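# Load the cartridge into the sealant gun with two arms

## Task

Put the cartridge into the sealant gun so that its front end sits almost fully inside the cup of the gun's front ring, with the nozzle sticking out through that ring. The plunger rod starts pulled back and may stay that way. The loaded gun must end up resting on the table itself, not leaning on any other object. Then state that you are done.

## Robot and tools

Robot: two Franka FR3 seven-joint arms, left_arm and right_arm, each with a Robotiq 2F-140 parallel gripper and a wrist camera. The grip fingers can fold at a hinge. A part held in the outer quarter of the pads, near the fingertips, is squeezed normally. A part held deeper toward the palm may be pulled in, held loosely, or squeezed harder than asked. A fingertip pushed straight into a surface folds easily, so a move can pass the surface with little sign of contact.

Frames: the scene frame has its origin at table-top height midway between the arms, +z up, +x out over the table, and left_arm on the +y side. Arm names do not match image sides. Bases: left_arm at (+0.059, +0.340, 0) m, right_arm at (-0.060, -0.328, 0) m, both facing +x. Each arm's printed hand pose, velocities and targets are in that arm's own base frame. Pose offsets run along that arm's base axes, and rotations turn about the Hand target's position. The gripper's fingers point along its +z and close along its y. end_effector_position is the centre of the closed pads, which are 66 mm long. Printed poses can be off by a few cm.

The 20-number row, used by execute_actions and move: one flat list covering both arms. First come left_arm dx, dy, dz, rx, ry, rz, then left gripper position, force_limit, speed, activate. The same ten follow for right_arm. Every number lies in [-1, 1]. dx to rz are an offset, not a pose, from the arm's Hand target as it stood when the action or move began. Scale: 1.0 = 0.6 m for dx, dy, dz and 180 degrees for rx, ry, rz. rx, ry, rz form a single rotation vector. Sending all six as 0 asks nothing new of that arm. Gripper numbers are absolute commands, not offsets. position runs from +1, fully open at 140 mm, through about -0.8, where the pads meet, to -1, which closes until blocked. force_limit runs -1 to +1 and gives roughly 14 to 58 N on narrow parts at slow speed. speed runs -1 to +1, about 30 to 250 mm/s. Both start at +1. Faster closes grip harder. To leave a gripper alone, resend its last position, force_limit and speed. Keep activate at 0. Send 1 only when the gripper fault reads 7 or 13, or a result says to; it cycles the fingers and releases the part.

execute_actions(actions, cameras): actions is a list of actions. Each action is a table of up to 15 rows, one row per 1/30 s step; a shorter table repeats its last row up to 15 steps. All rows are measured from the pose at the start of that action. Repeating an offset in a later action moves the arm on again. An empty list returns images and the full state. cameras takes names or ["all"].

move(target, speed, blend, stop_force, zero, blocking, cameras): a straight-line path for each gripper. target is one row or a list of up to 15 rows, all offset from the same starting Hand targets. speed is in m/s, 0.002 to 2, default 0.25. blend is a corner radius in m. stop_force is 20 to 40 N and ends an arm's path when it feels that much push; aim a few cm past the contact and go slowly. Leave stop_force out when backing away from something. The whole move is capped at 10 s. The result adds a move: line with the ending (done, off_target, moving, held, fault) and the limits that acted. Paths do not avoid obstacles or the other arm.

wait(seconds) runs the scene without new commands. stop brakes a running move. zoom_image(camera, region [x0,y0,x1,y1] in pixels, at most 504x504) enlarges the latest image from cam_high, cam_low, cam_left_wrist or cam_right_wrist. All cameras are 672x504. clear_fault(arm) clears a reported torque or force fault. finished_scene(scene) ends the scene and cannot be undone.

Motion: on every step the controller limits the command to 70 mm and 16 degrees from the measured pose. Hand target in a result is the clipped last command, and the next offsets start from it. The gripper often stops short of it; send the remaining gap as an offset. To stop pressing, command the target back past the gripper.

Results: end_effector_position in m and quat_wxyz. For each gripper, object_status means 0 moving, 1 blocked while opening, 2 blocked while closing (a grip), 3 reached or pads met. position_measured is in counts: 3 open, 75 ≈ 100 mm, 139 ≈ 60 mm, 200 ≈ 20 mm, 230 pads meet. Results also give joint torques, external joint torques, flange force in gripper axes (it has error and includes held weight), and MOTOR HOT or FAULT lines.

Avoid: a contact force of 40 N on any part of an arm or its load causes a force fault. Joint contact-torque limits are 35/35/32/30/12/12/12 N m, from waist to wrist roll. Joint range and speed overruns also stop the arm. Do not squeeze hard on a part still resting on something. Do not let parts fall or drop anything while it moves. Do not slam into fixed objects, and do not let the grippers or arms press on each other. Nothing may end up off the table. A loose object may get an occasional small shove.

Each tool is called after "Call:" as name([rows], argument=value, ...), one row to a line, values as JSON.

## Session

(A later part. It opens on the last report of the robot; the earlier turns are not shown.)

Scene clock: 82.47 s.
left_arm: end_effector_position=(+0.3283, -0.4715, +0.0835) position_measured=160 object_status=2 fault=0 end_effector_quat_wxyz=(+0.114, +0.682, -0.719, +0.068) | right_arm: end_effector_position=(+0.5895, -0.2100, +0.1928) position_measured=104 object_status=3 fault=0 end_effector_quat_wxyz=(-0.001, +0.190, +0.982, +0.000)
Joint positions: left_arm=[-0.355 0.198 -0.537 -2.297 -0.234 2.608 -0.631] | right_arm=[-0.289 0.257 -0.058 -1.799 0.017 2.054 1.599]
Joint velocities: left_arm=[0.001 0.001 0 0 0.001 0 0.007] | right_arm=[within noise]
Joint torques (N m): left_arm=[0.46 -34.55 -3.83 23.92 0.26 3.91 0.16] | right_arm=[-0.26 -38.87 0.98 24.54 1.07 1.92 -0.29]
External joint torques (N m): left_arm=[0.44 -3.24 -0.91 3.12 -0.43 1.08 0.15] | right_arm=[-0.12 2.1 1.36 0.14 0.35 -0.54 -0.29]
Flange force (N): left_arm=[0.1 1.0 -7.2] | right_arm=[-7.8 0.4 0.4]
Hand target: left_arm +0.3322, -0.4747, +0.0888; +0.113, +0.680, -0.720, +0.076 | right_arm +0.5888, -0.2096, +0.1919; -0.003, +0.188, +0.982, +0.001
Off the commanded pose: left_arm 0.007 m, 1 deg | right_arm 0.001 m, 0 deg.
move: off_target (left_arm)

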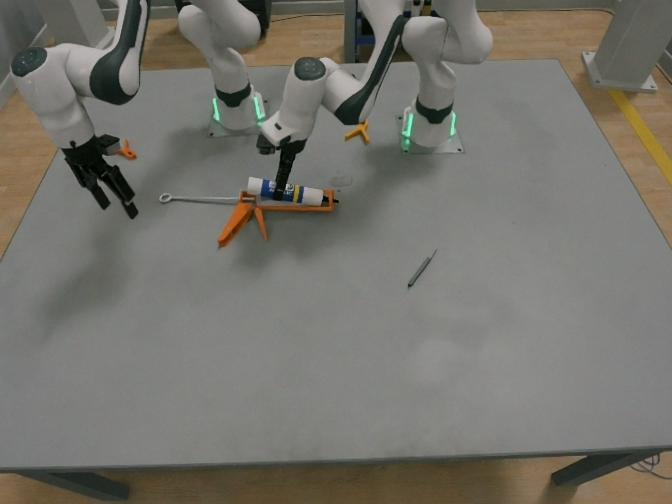

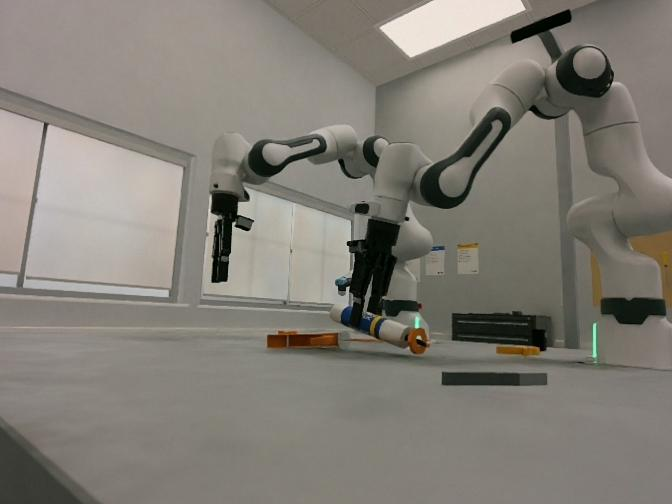

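Call:
move(target=[0.002,0.02,0.0,0.022,-0.002,0,-1,0,-1,0,0,0,0,0,0,0,0.2,-0.5,-0.5,0], speed=0.06, cameras=["cam_high","cam_low","cam_left_wrist"])

Call:
zoom_image(camera="cam_low", region=[320, 250, 460, 370])

Call:
zoom_image(camera="cam_high", region=[220, 130, 360, 250])

Scene clock: 85.23 s.
left_arm: end_effector_position=(+0.3292, -0.4596, +0.0827) position_measured=160 object_status=2 fault=0 end_effector_quat_wxyz=(+0.090, +0.682, -0.725, +0.047) | right_arm: end_effector_position=(+0.5895, -0.2100, +0.1928) position_measured=104 object_status=3 fault=0 end_effector_quat_wxyz=(-0.001, +0.190, +0.982, +0.000)
Joint positions: left_arm=[-0.395 0.193 -0.494 -2.278 -0.147 2.549 -0.698] | right_arm=[-0.289 0.257 -0.058 -1.799 0.017 2.054 1.599]
Joint velocities: left_arm=[0.001 0 0.001 -0.002 0 0 -0.007] | right_arm=[within noise]
Joint torques (N m): left_arm=[-0.46 -35.69 -2.56 25.01 0.89 3.13 -0.32] | right_arm=[-0.25 -38.86 0.92 24.55 1.08 1.91 -0.29]
External joint torques (N m): left_arm=[-0.57 -3.78 0.01 4 0.26 0.32 -0.33] | right_arm=[-0.07 2.01 1.31 0.21 0.35 -0.54 -0.29]
Flange force (N): left_arm=[5.9 -2.2 -7.6] | right_arm=[-7.8 0.4 0.2]
Hand target: left_arm +0.3334, -0.4627, +0.0888; +0.088, +0.684, -0.723, +0.053 | right_arm +0.5888, -0.2096, +0.1919; -0.003, +0.188, +0.982, +0.001
Off the commanded pose: left_arm 0.008 m, 1 deg | right_arm 0.001 m, 0 deg.
move: off_target (left_arm)

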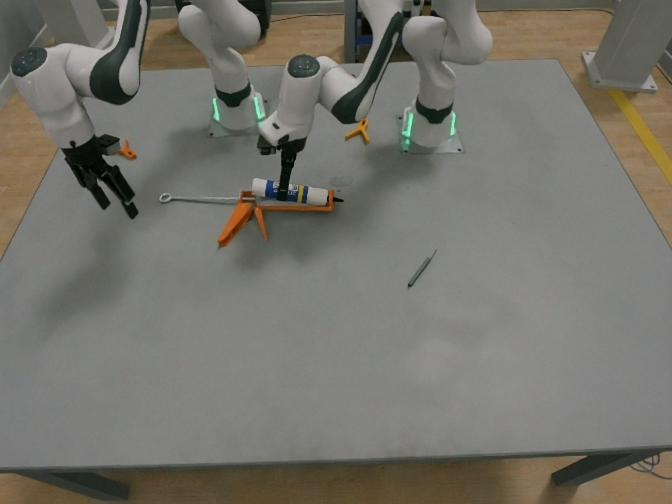

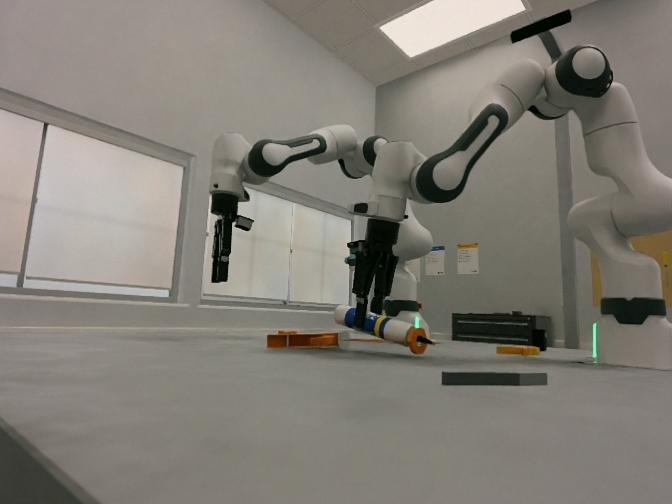

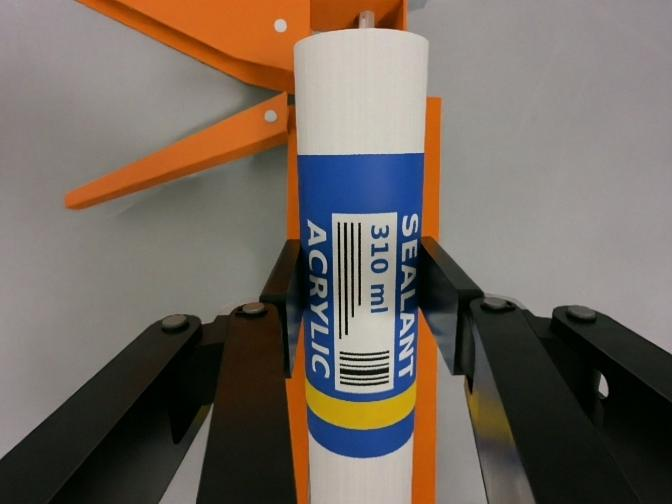

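Scaled by 3.600 from the camera's image (finer frame: 960x720).

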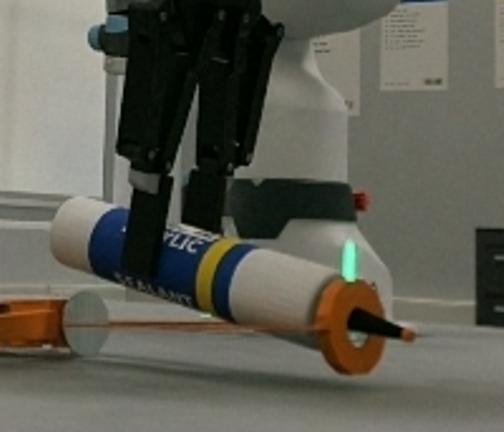

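Scaled by 3.600 from the camera's image (finer frame: 960x720).

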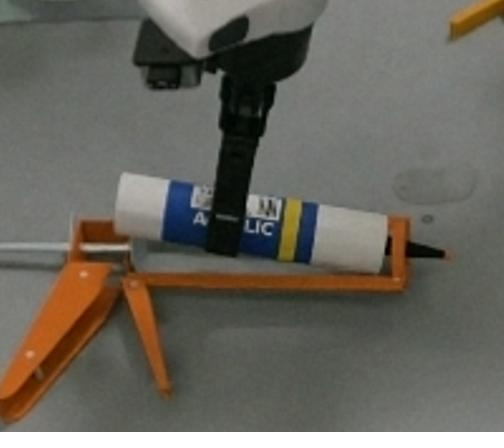

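Call:
move([
  [0,0,-0.012,0,0,0,-1,0,-1,0,0,0,0,0,0,0,0.2,-0.5,-0.5,0],
  [0.001,0.014,-0.015,0.006,-0.0005,0,-1,0,-1,0,0,0,0,0,0,0,0.2,-0.5,-0.5,0],
], speed=0.05, cameras=["cam_high","cam_low","cam_left_wrist"])

Call:
zoom_image(camera="cam_low", region=[320, 250, 460, 370])

Call:
zoom_image(camera="cam_high", region=[220, 130, 360, 250])

Scene clock: 86.80 s.
left_arm: end_effector_position=(+0.3310, -0.4542, +0.0763) position_measured=160 object_status=2 fault=0 end_effector_quat_wxyz=(+0.083, +0.682, -0.725, +0.044) | right_arm: end_effector_position=(+0.5895, -0.2100, +0.1928) position_measured=104 object_status=3 fault=0 end_effector_quat_wxyz=(-0.001, +0.190, +0.982, +0.000)
Joint positions: left_arm=[-0.403 0.201 -0.481 -2.284 -0.124 2.557 -0.711] | right_arm=[-0.289 0.257 -0.058 -1.799 0.017 2.054 1.599]
Joint velocities: left_arm=[-0.001 0 0 -0.001 0.002 0 -0.006] | right_arm=[within noise]
Joint torques (N m): left_arm=[0.3 -35.44 -1.76 23.11 0.96 2.86 -0.34] | right_arm=[-0.23 -38.81 0.97 24.53 1.08 1.92 -0.31]
External joint torques (N m): left_arm=[0.29 -3.27 0.92 2.29 0.35 0.06 -0.35] | right_arm=[-0.26 1.77 1.19 0.37 0.35 -0.5 -0.31]
Flange force (N): left_arm=[1.7 -0.6 -6.9] | right_arm=[-7.7 0.1 -0.1]
Hand target: left_arm +0.3340, -0.4543, +0.0798; +0.081, +0.684, -0.723, +0.047 | right_arm +0.5888, -0.2096, +0.1919; -0.003, +0.188, +0.982, +0.001
Off the commanded pose: left_arm 0.005 m, 1 deg | right_arm 0.001 m, 0 deg.
move: off_target (left_arm)

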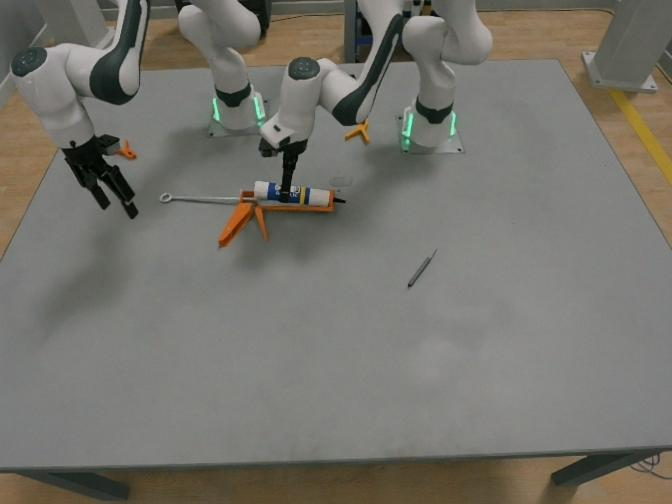

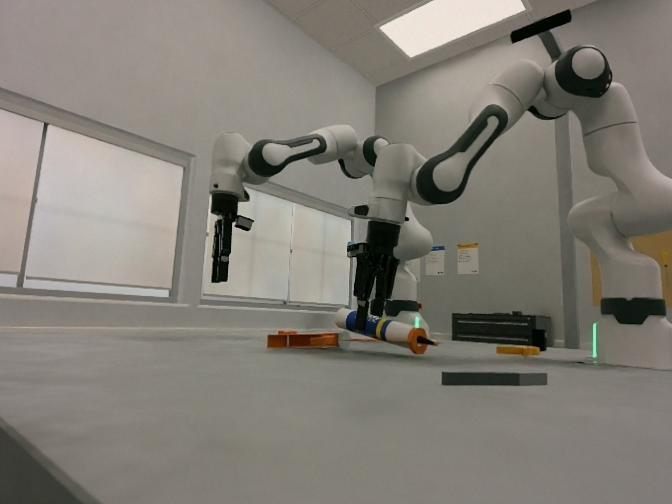

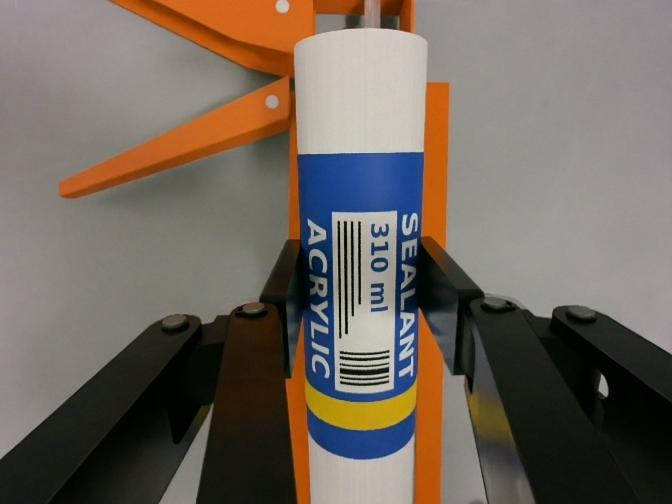

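Scaled by 3.600 from the camera's image (finer frame: 960x720).

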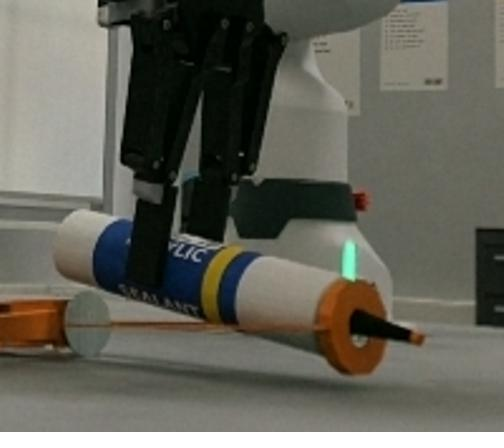

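Scaled by 3.600 from the camera's image (finer frame: 960x720).

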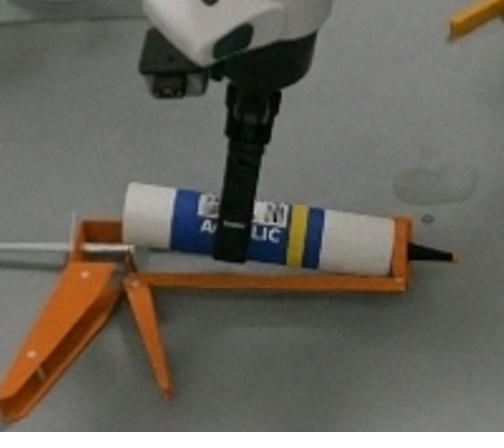

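Call:
move([
  [0,0.004,-0.010,0.012,-0.001,0,-1,0,-1,0,0,0,0,0,0,0,0.2,-0.5,-0.5,0],
  [0.001,0.014,-0.018,0.02,-0.0015,0,-1,0,-1,0,0,0,0,0,0,0,0.2,-0.5,-0.5,0],
], speed=0.05, cameras=["cam_high","cam_low","cam_left_wrist"])

Call:
zoom_image(camera="cam_low", region=[320, 250, 460, 370])

Call:
zoom_image(camera="cam_high", region=[220, 130, 360, 250])

Scene clock: 88.70 s.
left_arm: end_effector_position=(+0.3329, -0.4485, +0.0689) position_measured=160 object_status=2 fault=0 end_effector_quat_wxyz=(+0.059, +0.683, -0.727, +0.028) | right_arm: end_effector_position=(+0.5895, -0.2100, +0.1928) position_measured=104 object_status=3 fault=0 end_effector_quat_wxyz=(-0.001, +0.190, +0.982, +0.000)
Joint positions: left_arm=[-0.458 0.221 -0.432 -2.26 -0.039 2.524 -0.784] | right_arm=[-0.289 0.257 -0.058 -1.799 0.017 2.054 1.599]
Joint velocities: left_arm=[0.001 0 0 -0.001 0.001 0.001 -0.005] | right_arm=[within noise]
Joint torques (N m): left_arm=[0.64 -34 -1.03 22.08 1.26 1.99 -0.26] | right_arm=[-0.23 -38.88 0.96 24.52 1.08 1.91 -0.33]
External joint torques (N m): left_arm=[0.66 -0.65 1.66 1.32 0.68 -0.77 -0.27] | right_arm=[-0.09 2.09 1.34 0.08 0.35 -0.56 -0.33]
Flange force (N): left_arm=[3.7 -4.8 -1.9] | right_arm=[-7.5 0.4 0.5]
Hand target: left_arm +0.3346, -0.4459, +0.0690; +0.057, +0.686, -0.724, +0.026 | right_arm +0.5888, -0.2096, +0.1919; -0.003, +0.188, +0.982, +0.001
Off the commanded pose: left_arm 0.003 m, 1 deg | right_arm 0.001 m, 0 deg.
move: done

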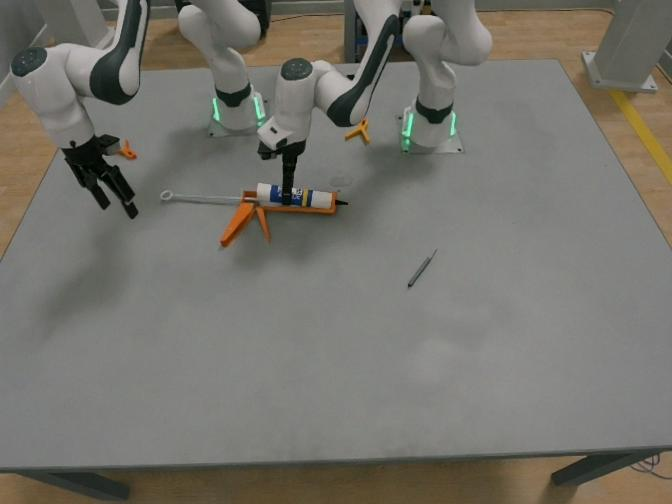

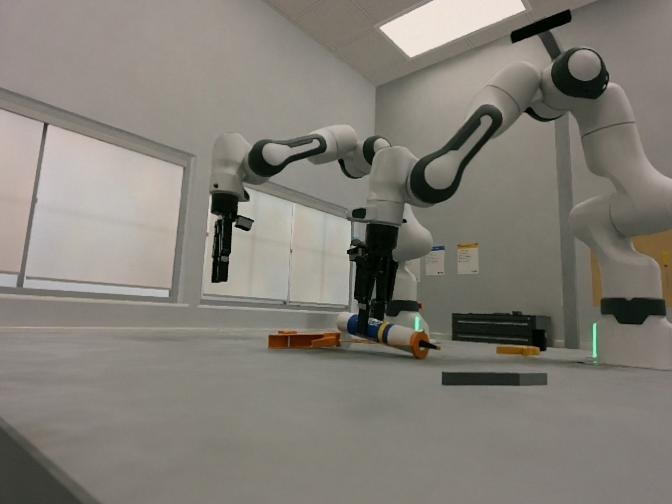

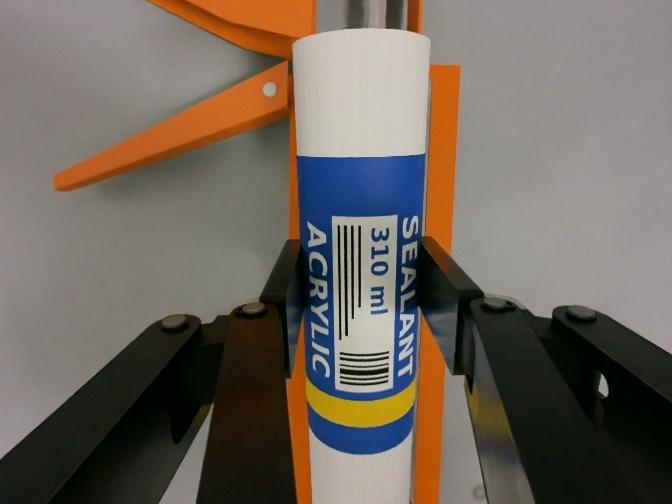

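Scaled by 3.600 from the camera's image (finer frame: 960x720).

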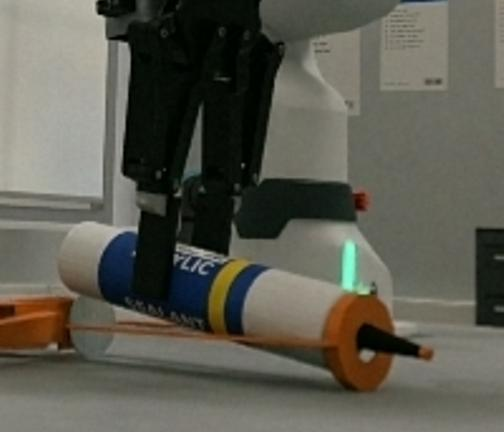

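Scaled by 3.600 from the camera's image (finer frame: 960x720).

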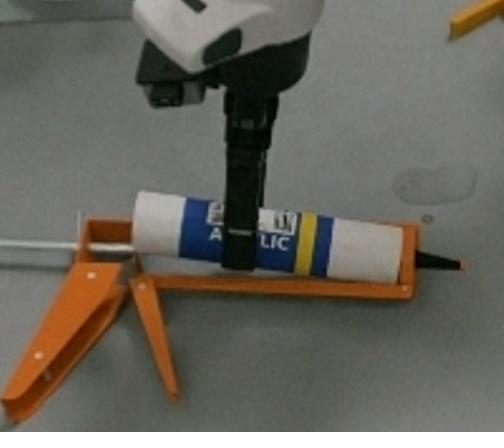

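Call:
move([
  [-0.004,0.0,0.010,0,0,-0.006,-1,0,-1,0,0,0,0,0,0,0,0.2,-0.5,-0.5,0],
  [-0.003,0.014,0.009,0,0,-0.006,-1,0,-1,0,0,0,0,0,0,0,0.2,-0.5,-0.5,0],
], speed=0.05, cameras=["cam_high","cam_low","cam_left_wrist"])

Call:
zoom_image(camera="cam_low", region=[320, 250, 460, 370])

Call:
zoom_image(camera="cam_high", region=[220, 130, 360, 250])

Scene clock: 91.33 s.
left_arm: end_effector_position=(+0.3302, -0.4374, +0.0715) position_measured=160 object_status=2 fault=0 end_effector_quat_wxyz=(+0.058, +0.681, -0.729, +0.022) | right_arm: end_effector_position=(+0.5895, -0.2100, +0.1928) position_measured=104 object_status=3 fault=0 end_effector_quat_wxyz=(-0.001, +0.190, +0.982, +0.000)
Joint positions: left_arm=[-0.443 0.196 -0.438 -2.28 -0.053 2.508 -0.761] | right_arm=[-0.289 0.257 -0.058 -1.799 0.017 2.054 1.599]
Joint velocities: left_arm=[0 0.001 0 -0.002 -0.001 0.001 0.005] | right_arm=[within noise]
Joint torques (N m): left_arm=[1.11 -35.37 -2.27 22.19 0.56 2.92 0.31] | right_arm=[-0.24 -38.85 1 24.56 1.06 1.91 -0.32]
External joint torques (N m): left_arm=[1.06 -2.84 0.08 1.42 0 0.19 0.3] | right_arm=[-0.31 2.25 1.19 0.04 0.33 -0.57 -0.32]
Flange force (N): left_arm=[-3.4 1.3 -7.1] | right_arm=[-7.9 0.1 0.6]
Hand target: left_arm +0.3328, -0.4375, +0.0744; +0.058, +0.680, -0.731, +0.025 | right_arm +0.5888, -0.2096, +0.1919; -0.003, +0.188, +0.982, +0.001
Off the commanded pose: left_arm 0.004 m, 0 deg | right_arm 0.001 m, 0 deg.
move: off_target (left_arm)

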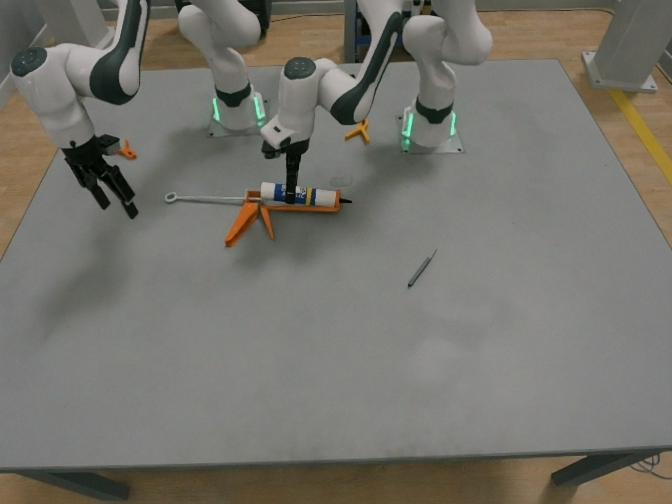

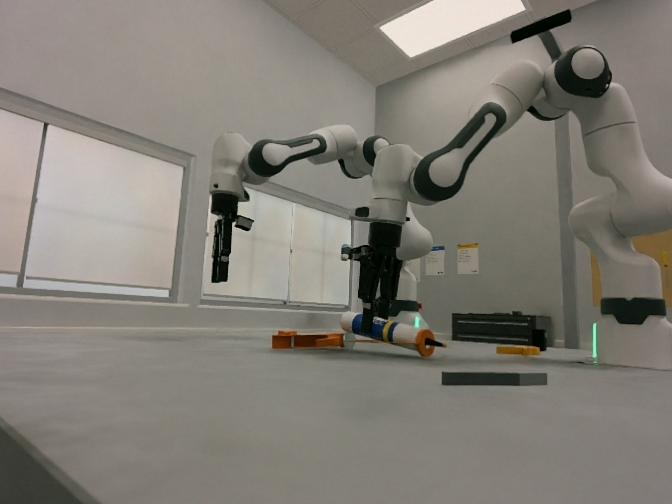

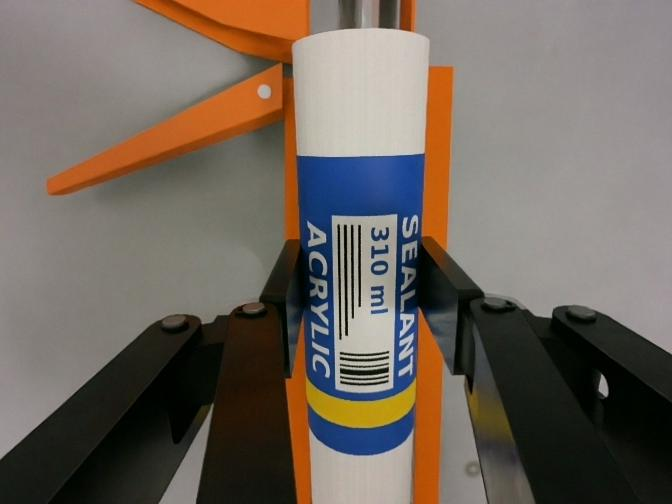

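Scaled by 3.600 from the camera's image (finer frame: 960x720).

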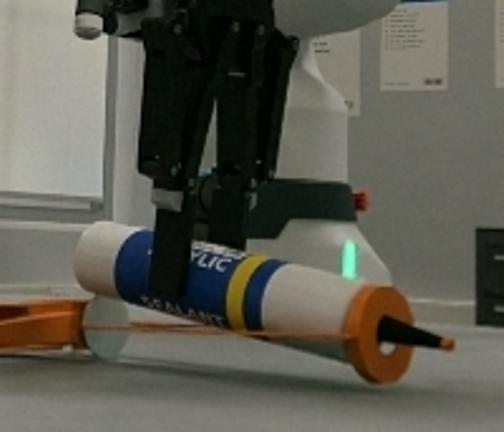

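Scaled by 3.600 from the camera's image (finer frame: 960x720).

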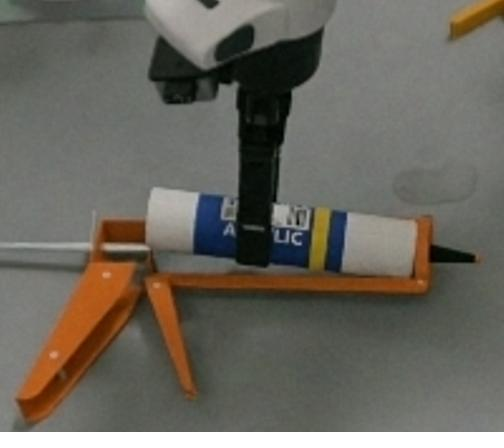

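Call:
zoom_image(camera="cam_left_wrist", region=[260, 0, 480, 120])

Call:
zoom_image(camera="cam_high", region=[235, 170, 285, 220])

Call:
zoom_image(camera="cam_low", region=[330, 300, 390, 360])

Call:
zoom_image(camera="cam_low", region=[390, 300, 450, 370])

Scaled by 2.291 from the camera's image (finer frame: 960x720).

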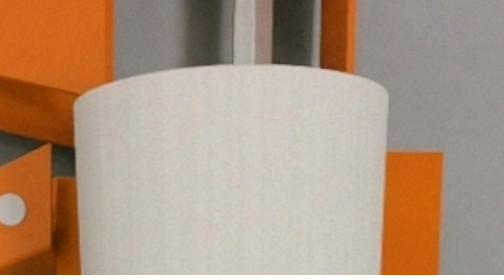

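Scaled by 10.080 from the camera's image (finer frame: 960x720).

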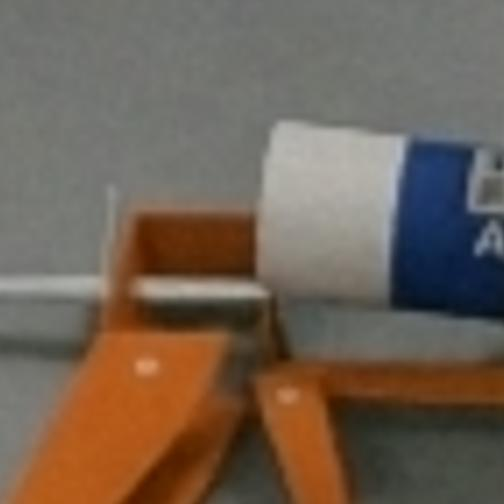

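Scaled by 8.400 from the camera's image (finer frame: 960x720).

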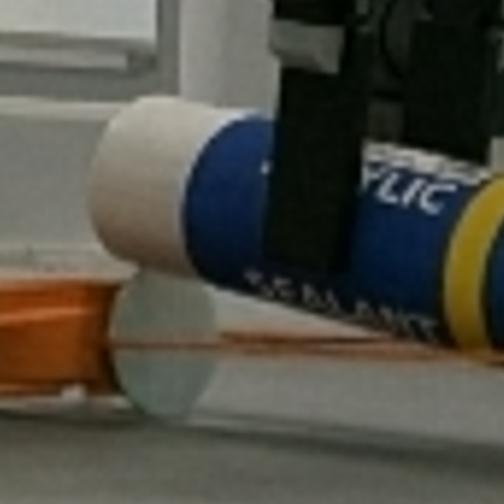

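Scaled by 7.200 from the camera's image (finer frame: 960x720).

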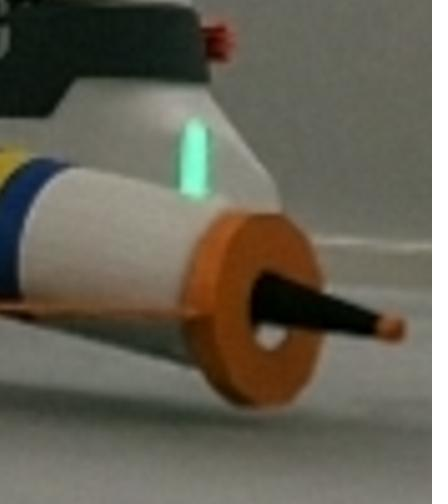

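Call:
move([
  [0,-0.017,0.0,0,0,0,-1,0,-1,0,0,0,0,0,0,0,0.2,-0.5,-0.5,0],
  [0.0,-0.017,0.006,-0.0165,0.0015,0,-1,0,-1,0,0,0,0,0,0,0,0.2,-0.5,-0.5,0],
  [0.001,0.0,0.002,-0.0165,0.0015,0,-1,0,-1,0,0,0,0,0,0,0,0.2,-0.5,-0.5,0],
], speed=0.05, cameras=["cam_high","cam_low","cam_left_wrist"])

Call:
zoom_image(camera="cam_low", region=[330, 290, 450, 370])

Call:
zoom_image(camera="cam_high", region=[240, 170, 360, 240])

Scene clock: 95.43 s.
left_arm: end_effector_position=(+0.3297, -0.4343, +0.0708) position_measured=160 object_status=2 fault=0 end_effector_quat_wxyz=(+0.077, +0.680, -0.728, +0.035) | right_arm: end_effector_position=(+0.5895, -0.2100, +0.1928) position_measured=104 object_status=3 fault=0 end_effector_quat_wxyz=(-0.001, +0.190, +0.982, +0.000)
Joint positions: left_arm=[-0.39 0.179 -0.474 -2.32 -0.128 2.552 -0.682] | right_arm=[-0.289 0.257 -0.058 -1.799 0.017 2.054 1.599]
Joint velocities: left_arm=[0.001 0 0.001 -0.001 0 0.003 0.006] | right_arm=[within noise]
Joint torques (N m): left_arm=[0.43 -34.57 -3.07 23.47 0.19 3.79 0.18] | right_arm=[-0.26 -38.81 0.96 24.58 1.07 1.91 -0.32]
External joint torques (N m): left_arm=[0.32 -3.2 -0.84 2.9 -0.4 1.03 0.17] | right_arm=[-0.26 2.14 1.2 0.16 0.34 -0.55 -0.32]
Flange force (N): left_arm=[-0.2 1.0 -6.9] | right_arm=[-8.0 0.1 0.4]
Hand target: left_arm +0.3334, -0.4375, +0.0756; +0.077, +0.678, -0.730, +0.043 | right_arm +0.5888, -0.2096, +0.1919; -0.003, +0.188, +0.982, +0.001
Off the commanded pose: left_arm 0.007 m, 1 deg | right_arm 0.001 m, 0 deg.
move: off_target (left_arm)

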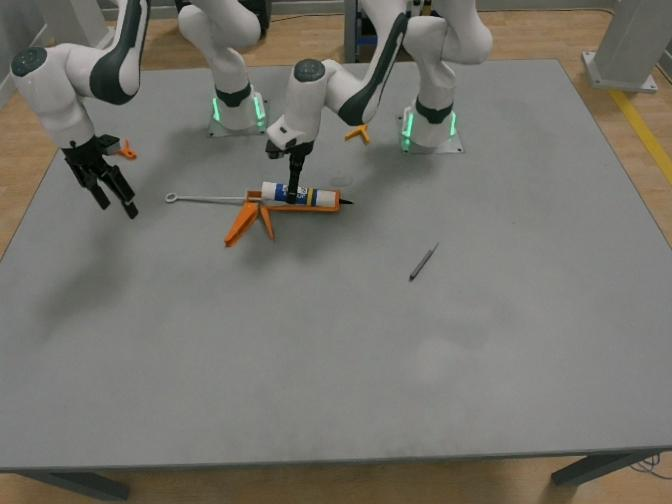

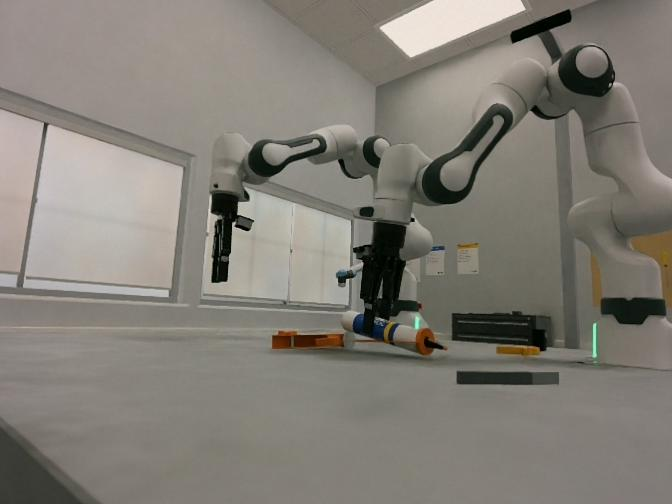

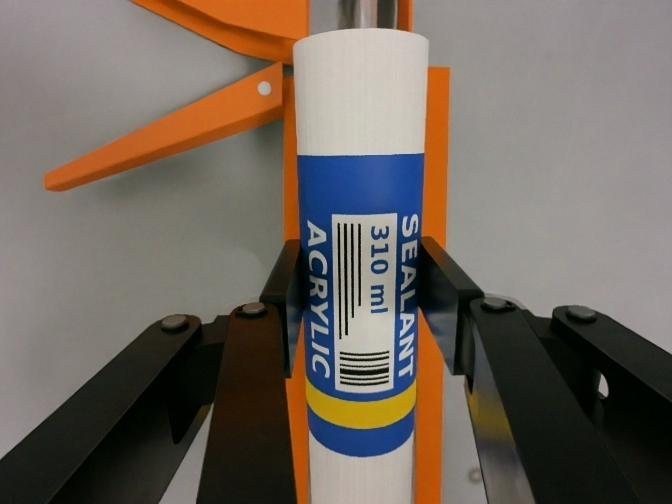

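Scaled by 4.200 from the camera's image (finer frame: 960x720).

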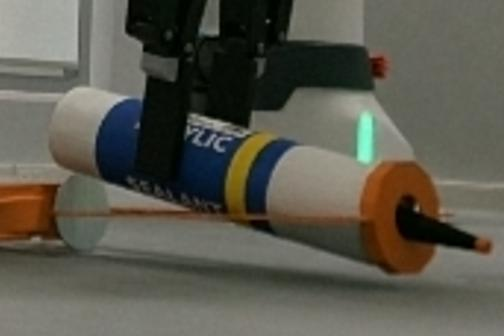

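Scaled by 4.200 from the camera's image (finer frame: 960x720).

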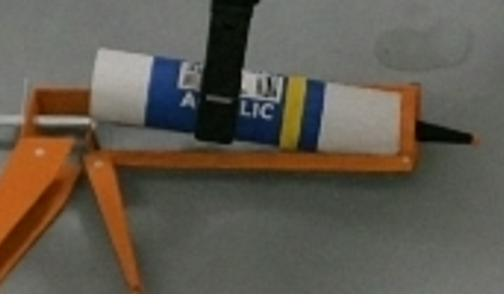

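Call:
move(target=[0.0005,0.01,-0.002,0,0,0,-1,0,-1,0,0,0,0,0,0,0,0.2,-0.5,-0.5,0], speed=0.03, cameras=["cam_high","cam_low","cam_left_wrist"])

Call:
zoom_image(camera="cam_low", region=[330, 290, 450, 370])

Call:
zoom_image(camera="cam_high", region=[240, 170, 360, 240])

Scene clock: 96.43 s.
left_arm: end_effector_position=(+0.3297, -0.4290, +0.0698) position_measured=160 object_status=2 fault=0 end_effector_quat_wxyz=(+0.078, +0.680, -0.729, +0.036) | right_arm: end_effector_position=(+0.5895, -0.2100, +0.1928) position_measured=104 object_status=3 fault=0 end_effector_quat_wxyz=(-0.001, +0.190, +0.982, +0.000)
Joint positions: left_arm=[-0.381 0.17 -0.477 -2.335 -0.138 2.558 -0.667] | right_arm=[-0.289 0.257 -0.058 -1.799 0.017 2.054 1.599]
Joint velocities: left_arm=[0.002 0 -0.001 0 0 0 0.006] | right_arm=[within noise]
Joint torques (N m): left_arm=[0.82 -34.28 -2.61 23.21 0.29 3.63 0.15] | right_arm=[-0.26 -38.84 0.99 24.56 1.09 1.91 -0.3]
External joint torques (N m): left_arm=[0.79 -3.2 -0.42 2.66 -0.31 0.87 0.14] | right_arm=[-0.22 2.1 1.27 0.18 0.35 -0.54 -0.3]
Flange force (N): left_arm=[-1.0 0.8 -7.3] | right_arm=[-8.0 0.2 0.3]
Hand target: left_arm +0.3337, -0.4315, +0.0744; +0.077, +0.678, -0.730, +0.043 | right_arm +0.5888, -0.2096, +0.1919; -0.003, +0.188, +0.982, +0.001
Off the commanded pose: left_arm 0.007 m, 1 deg | right_arm 0.001 m, 0 deg.
move: off_target (left_arm)

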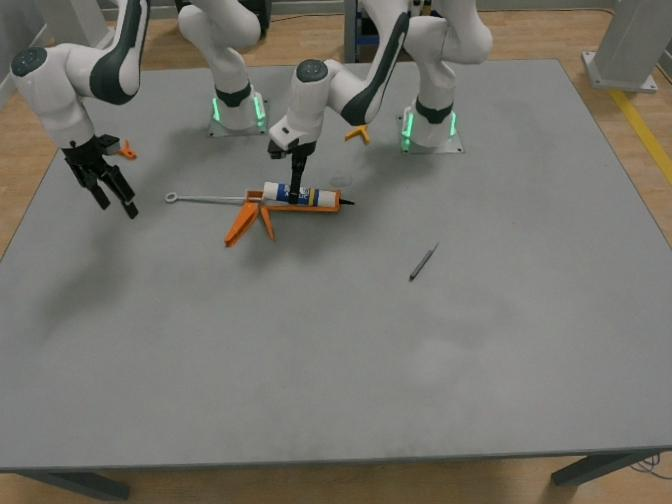

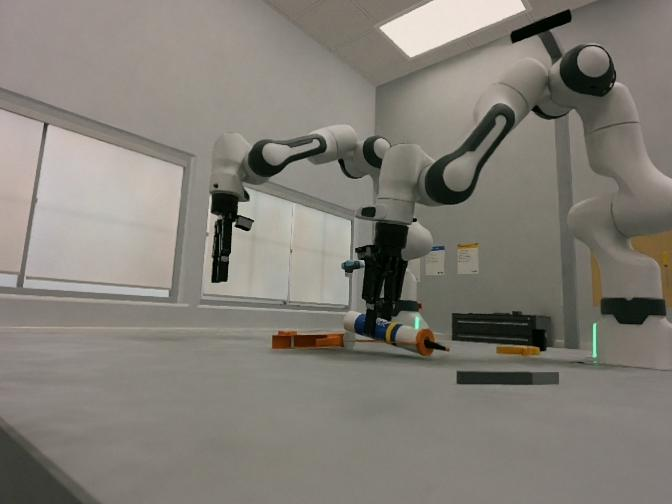

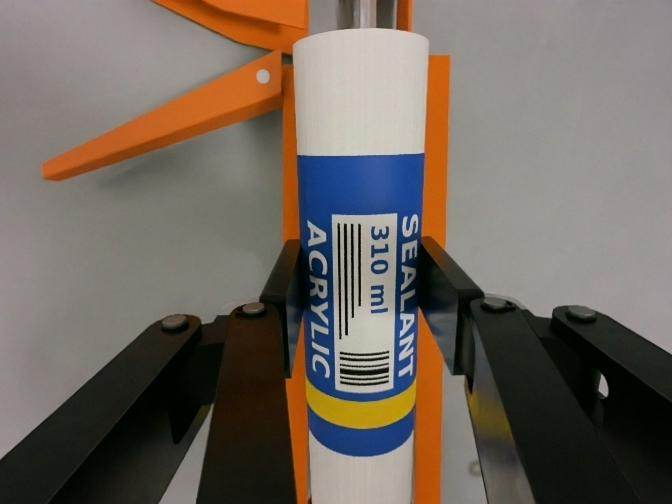

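Scaled by 4.200 from the camera's image (finer frame: 960x720).

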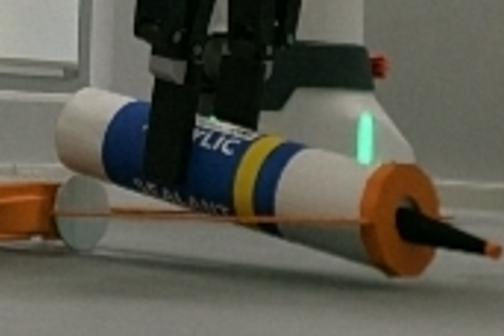

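Scaled by 4.200 from the camera's image (finer frame: 960x720).

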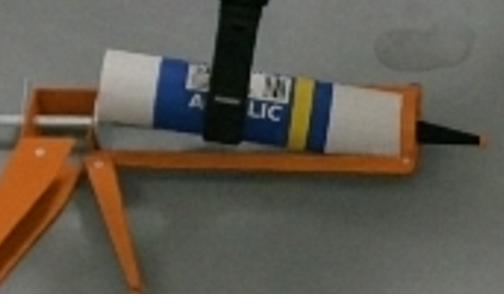

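Call:
move([
  [0.0005,0.009,-0.002,0,0,0,-1,0,-1,0,0,0,0,0,0,0,0.2,-0.5,-0.5,0],
  [0.0005,0.012,-0.014,0.016,-0.0015,0,-1,0,-1,0,0,0,0,0,0,0,0.2,-0.5,-0.5,0],
], speed=0.03, cameras=["cam_high","cam_low","cam_left_wrist"])

Call:
zoom_image(camera="cam_low", region=[330, 290, 450, 370])

Call:
zoom_image(camera="cam_high", region=[240, 170, 360, 240])

Scene clock: 98.90 s.
left_arm: end_effector_position=(+0.3309, -0.4239, +0.0636) position_measured=160 object_status=2 fault=0 end_effector_quat_wxyz=(+0.060, +0.677, -0.733, +0.024) | right_arm: end_effector_position=(+0.5895, -0.2100, +0.1928) position_measured=104 object_status=3 fault=0 end_effector_quat_wxyz=(-0.001, +0.190, +0.982, +0.000)
Joint positions: left_arm=[-0.415 0.186 -0.446 -2.321 -0.067 2.54 -0.718] | right_arm=[-0.289 0.257 -0.058 -1.799 0.017 2.054 1.599]
Joint velocities: left_arm=[0 0.001 -0.001 0 0.001 0 -0.006] | right_arm=[within noise]
Joint torques (N m): left_arm=[0.28 -33.35 -1.38 23.27 1.03 2.66 -0.31] | right_arm=[-0.27 -38.87 0.98 24.59 1.08 1.92 -0.31]
External joint torques (N m): left_arm=[0.33 -1.45 0.96 2.78 0.47 -0.08 -0.32] | right_arm=[-0.33 2.15 1.18 0.16 0.34 -0.55 -0.31]
Flange force (N): left_arm=[5.4 -5.7 -2.9] | right_arm=[-8.1 0.1 0.4]
Hand target: left_arm +0.3340, -0.4243, +0.0660; +0.058, +0.680, -0.731, +0.026 | right_arm +0.5888, -0.2096, +0.1919; -0.003, +0.188, +0.982, +0.001
Off the commanded pose: left_arm 0.004 m, 0 deg | right_arm 0.001 m, 0 deg.
move: off_target (left_arm)

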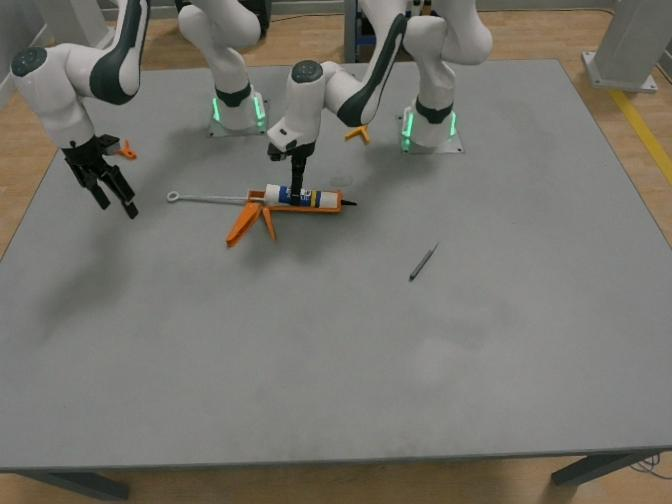

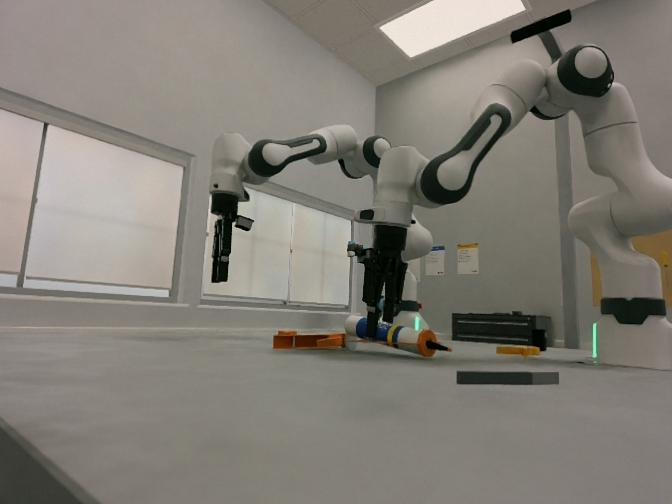

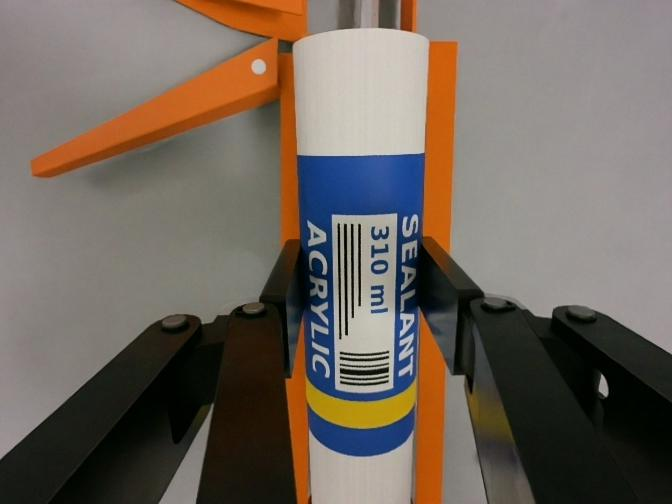

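Scaled by 4.200 from the camera's image (finer frame: 960x720).

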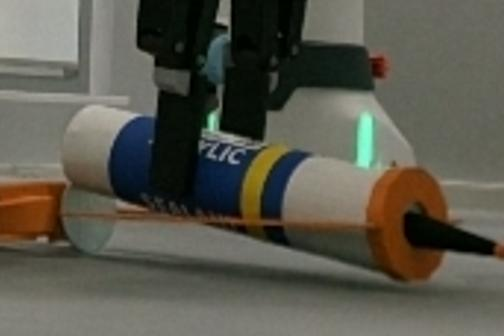

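Scaled by 4.200 from the camera's image (finer frame: 960x720).

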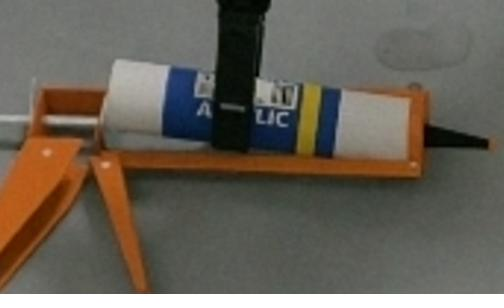

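Call:
move([
  [0.0005,0.0,0.007,0,0,0,-1,0,-1,0,0,0,0,0,0,0,0.2,-0.5,-0.5,0],
  [0.001,0.012,0.004,0,0,0,-1,0,-1,0,0,0,0,0,0,0,0.2,-0.5,-0.5,0],
], speed=0.03, cameras=["cam_high","cam_low","cam_left_wrist"])

Call:
zoom_image(camera="cam_low", region=[330, 290, 450, 370])

Call:
zoom_image(camera="cam_high", region=[240, 170, 360, 240])

Scene clock: 100.53 s.
left_arm: end_effector_position=(+0.3309, -0.4161, +0.0646) position_measured=160 object_status=2 fault=0 end_effector_quat_wxyz=(+0.059, +0.680, -0.730, +0.021) | right_arm: end_effector_position=(+0.5895, -0.2100, +0.1928) position_measured=104 object_status=3 fault=0 end_effector_quat_wxyz=(-0.001, +0.190, +0.982, +0.000)
Joint positions: left_arm=[-0.406 0.172 -0.446 -2.334 -0.075 2.532 -0.713] | right_arm=[-0.289 0.257 -0.058 -1.799 0.017 2.054 1.599]
Joint velocities: left_arm=[0.003 -0.001 0 -0.001 -0.002 0 0.006] | right_arm=[within noise]
Joint torques (N m): left_arm=[1.65 -34.49 -1.82 22.35 0.41 3.25 0.06] | right_arm=[-0.26 -38.84 1.01 24.55 1.07 1.92 -0.29]
External joint torques (N m): left_arm=[1.66 -3.2 0.29 1.91 -0.15 0.54 0.05] | right_arm=[-0.2 2.24 1.31 0.06 0.34 -0.56 -0.29]
Flange force (N): left_arm=[-3.4 1.1 -7.7] | right_arm=[-7.9 0.3 0.6]
Hand target: left_arm +0.3346, -0.4171, +0.0684; +0.058, +0.680, -0.731, +0.026 | right_arm +0.5888, -0.2096, +0.1919; -0.003, +0.188, +0.982, +0.001
Off the commanded pose: left_arm 0.005 m, 1 deg | right_arm 0.001 m, 0 deg.
move: off_target (left_arm)

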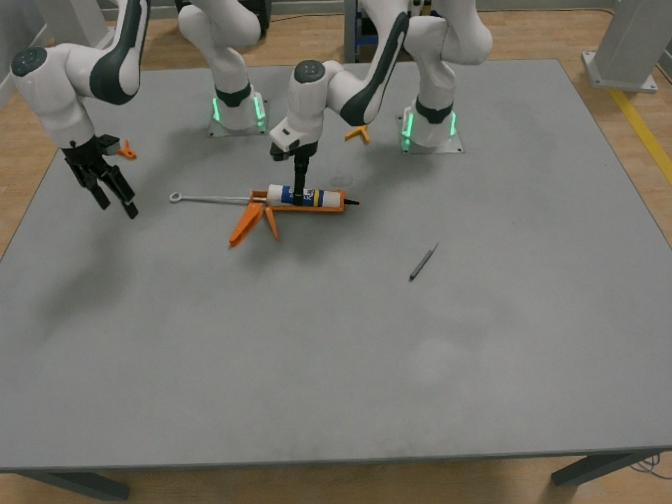

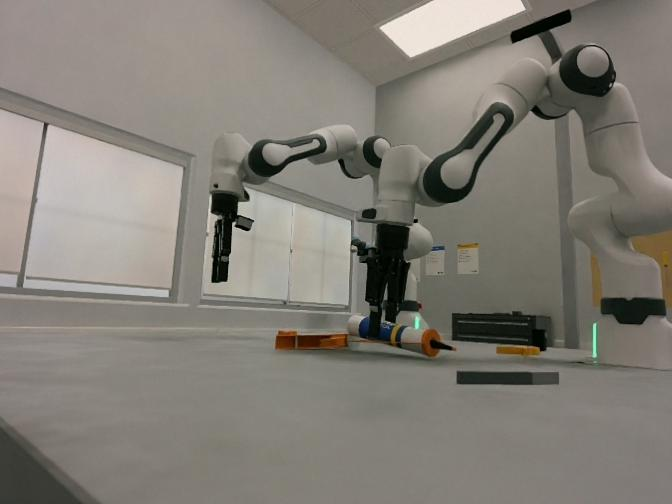

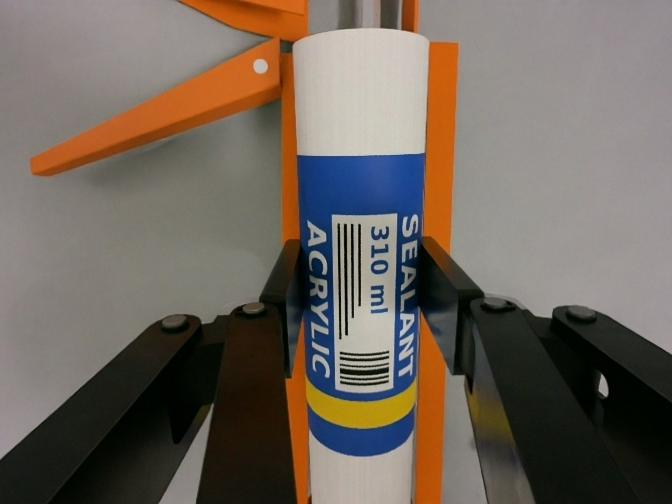

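Scaled by 4.200 from the camera's image (finer frame: 960x720).

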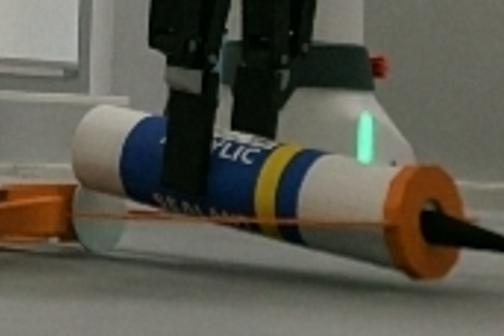

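Scaled by 4.200 from the camera's image (finer frame: 960x720).

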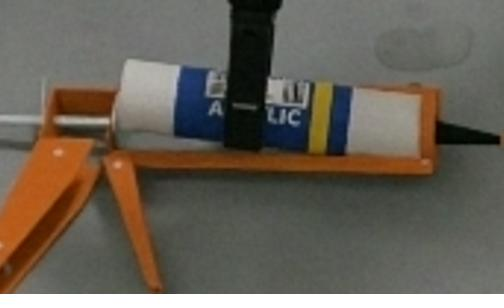

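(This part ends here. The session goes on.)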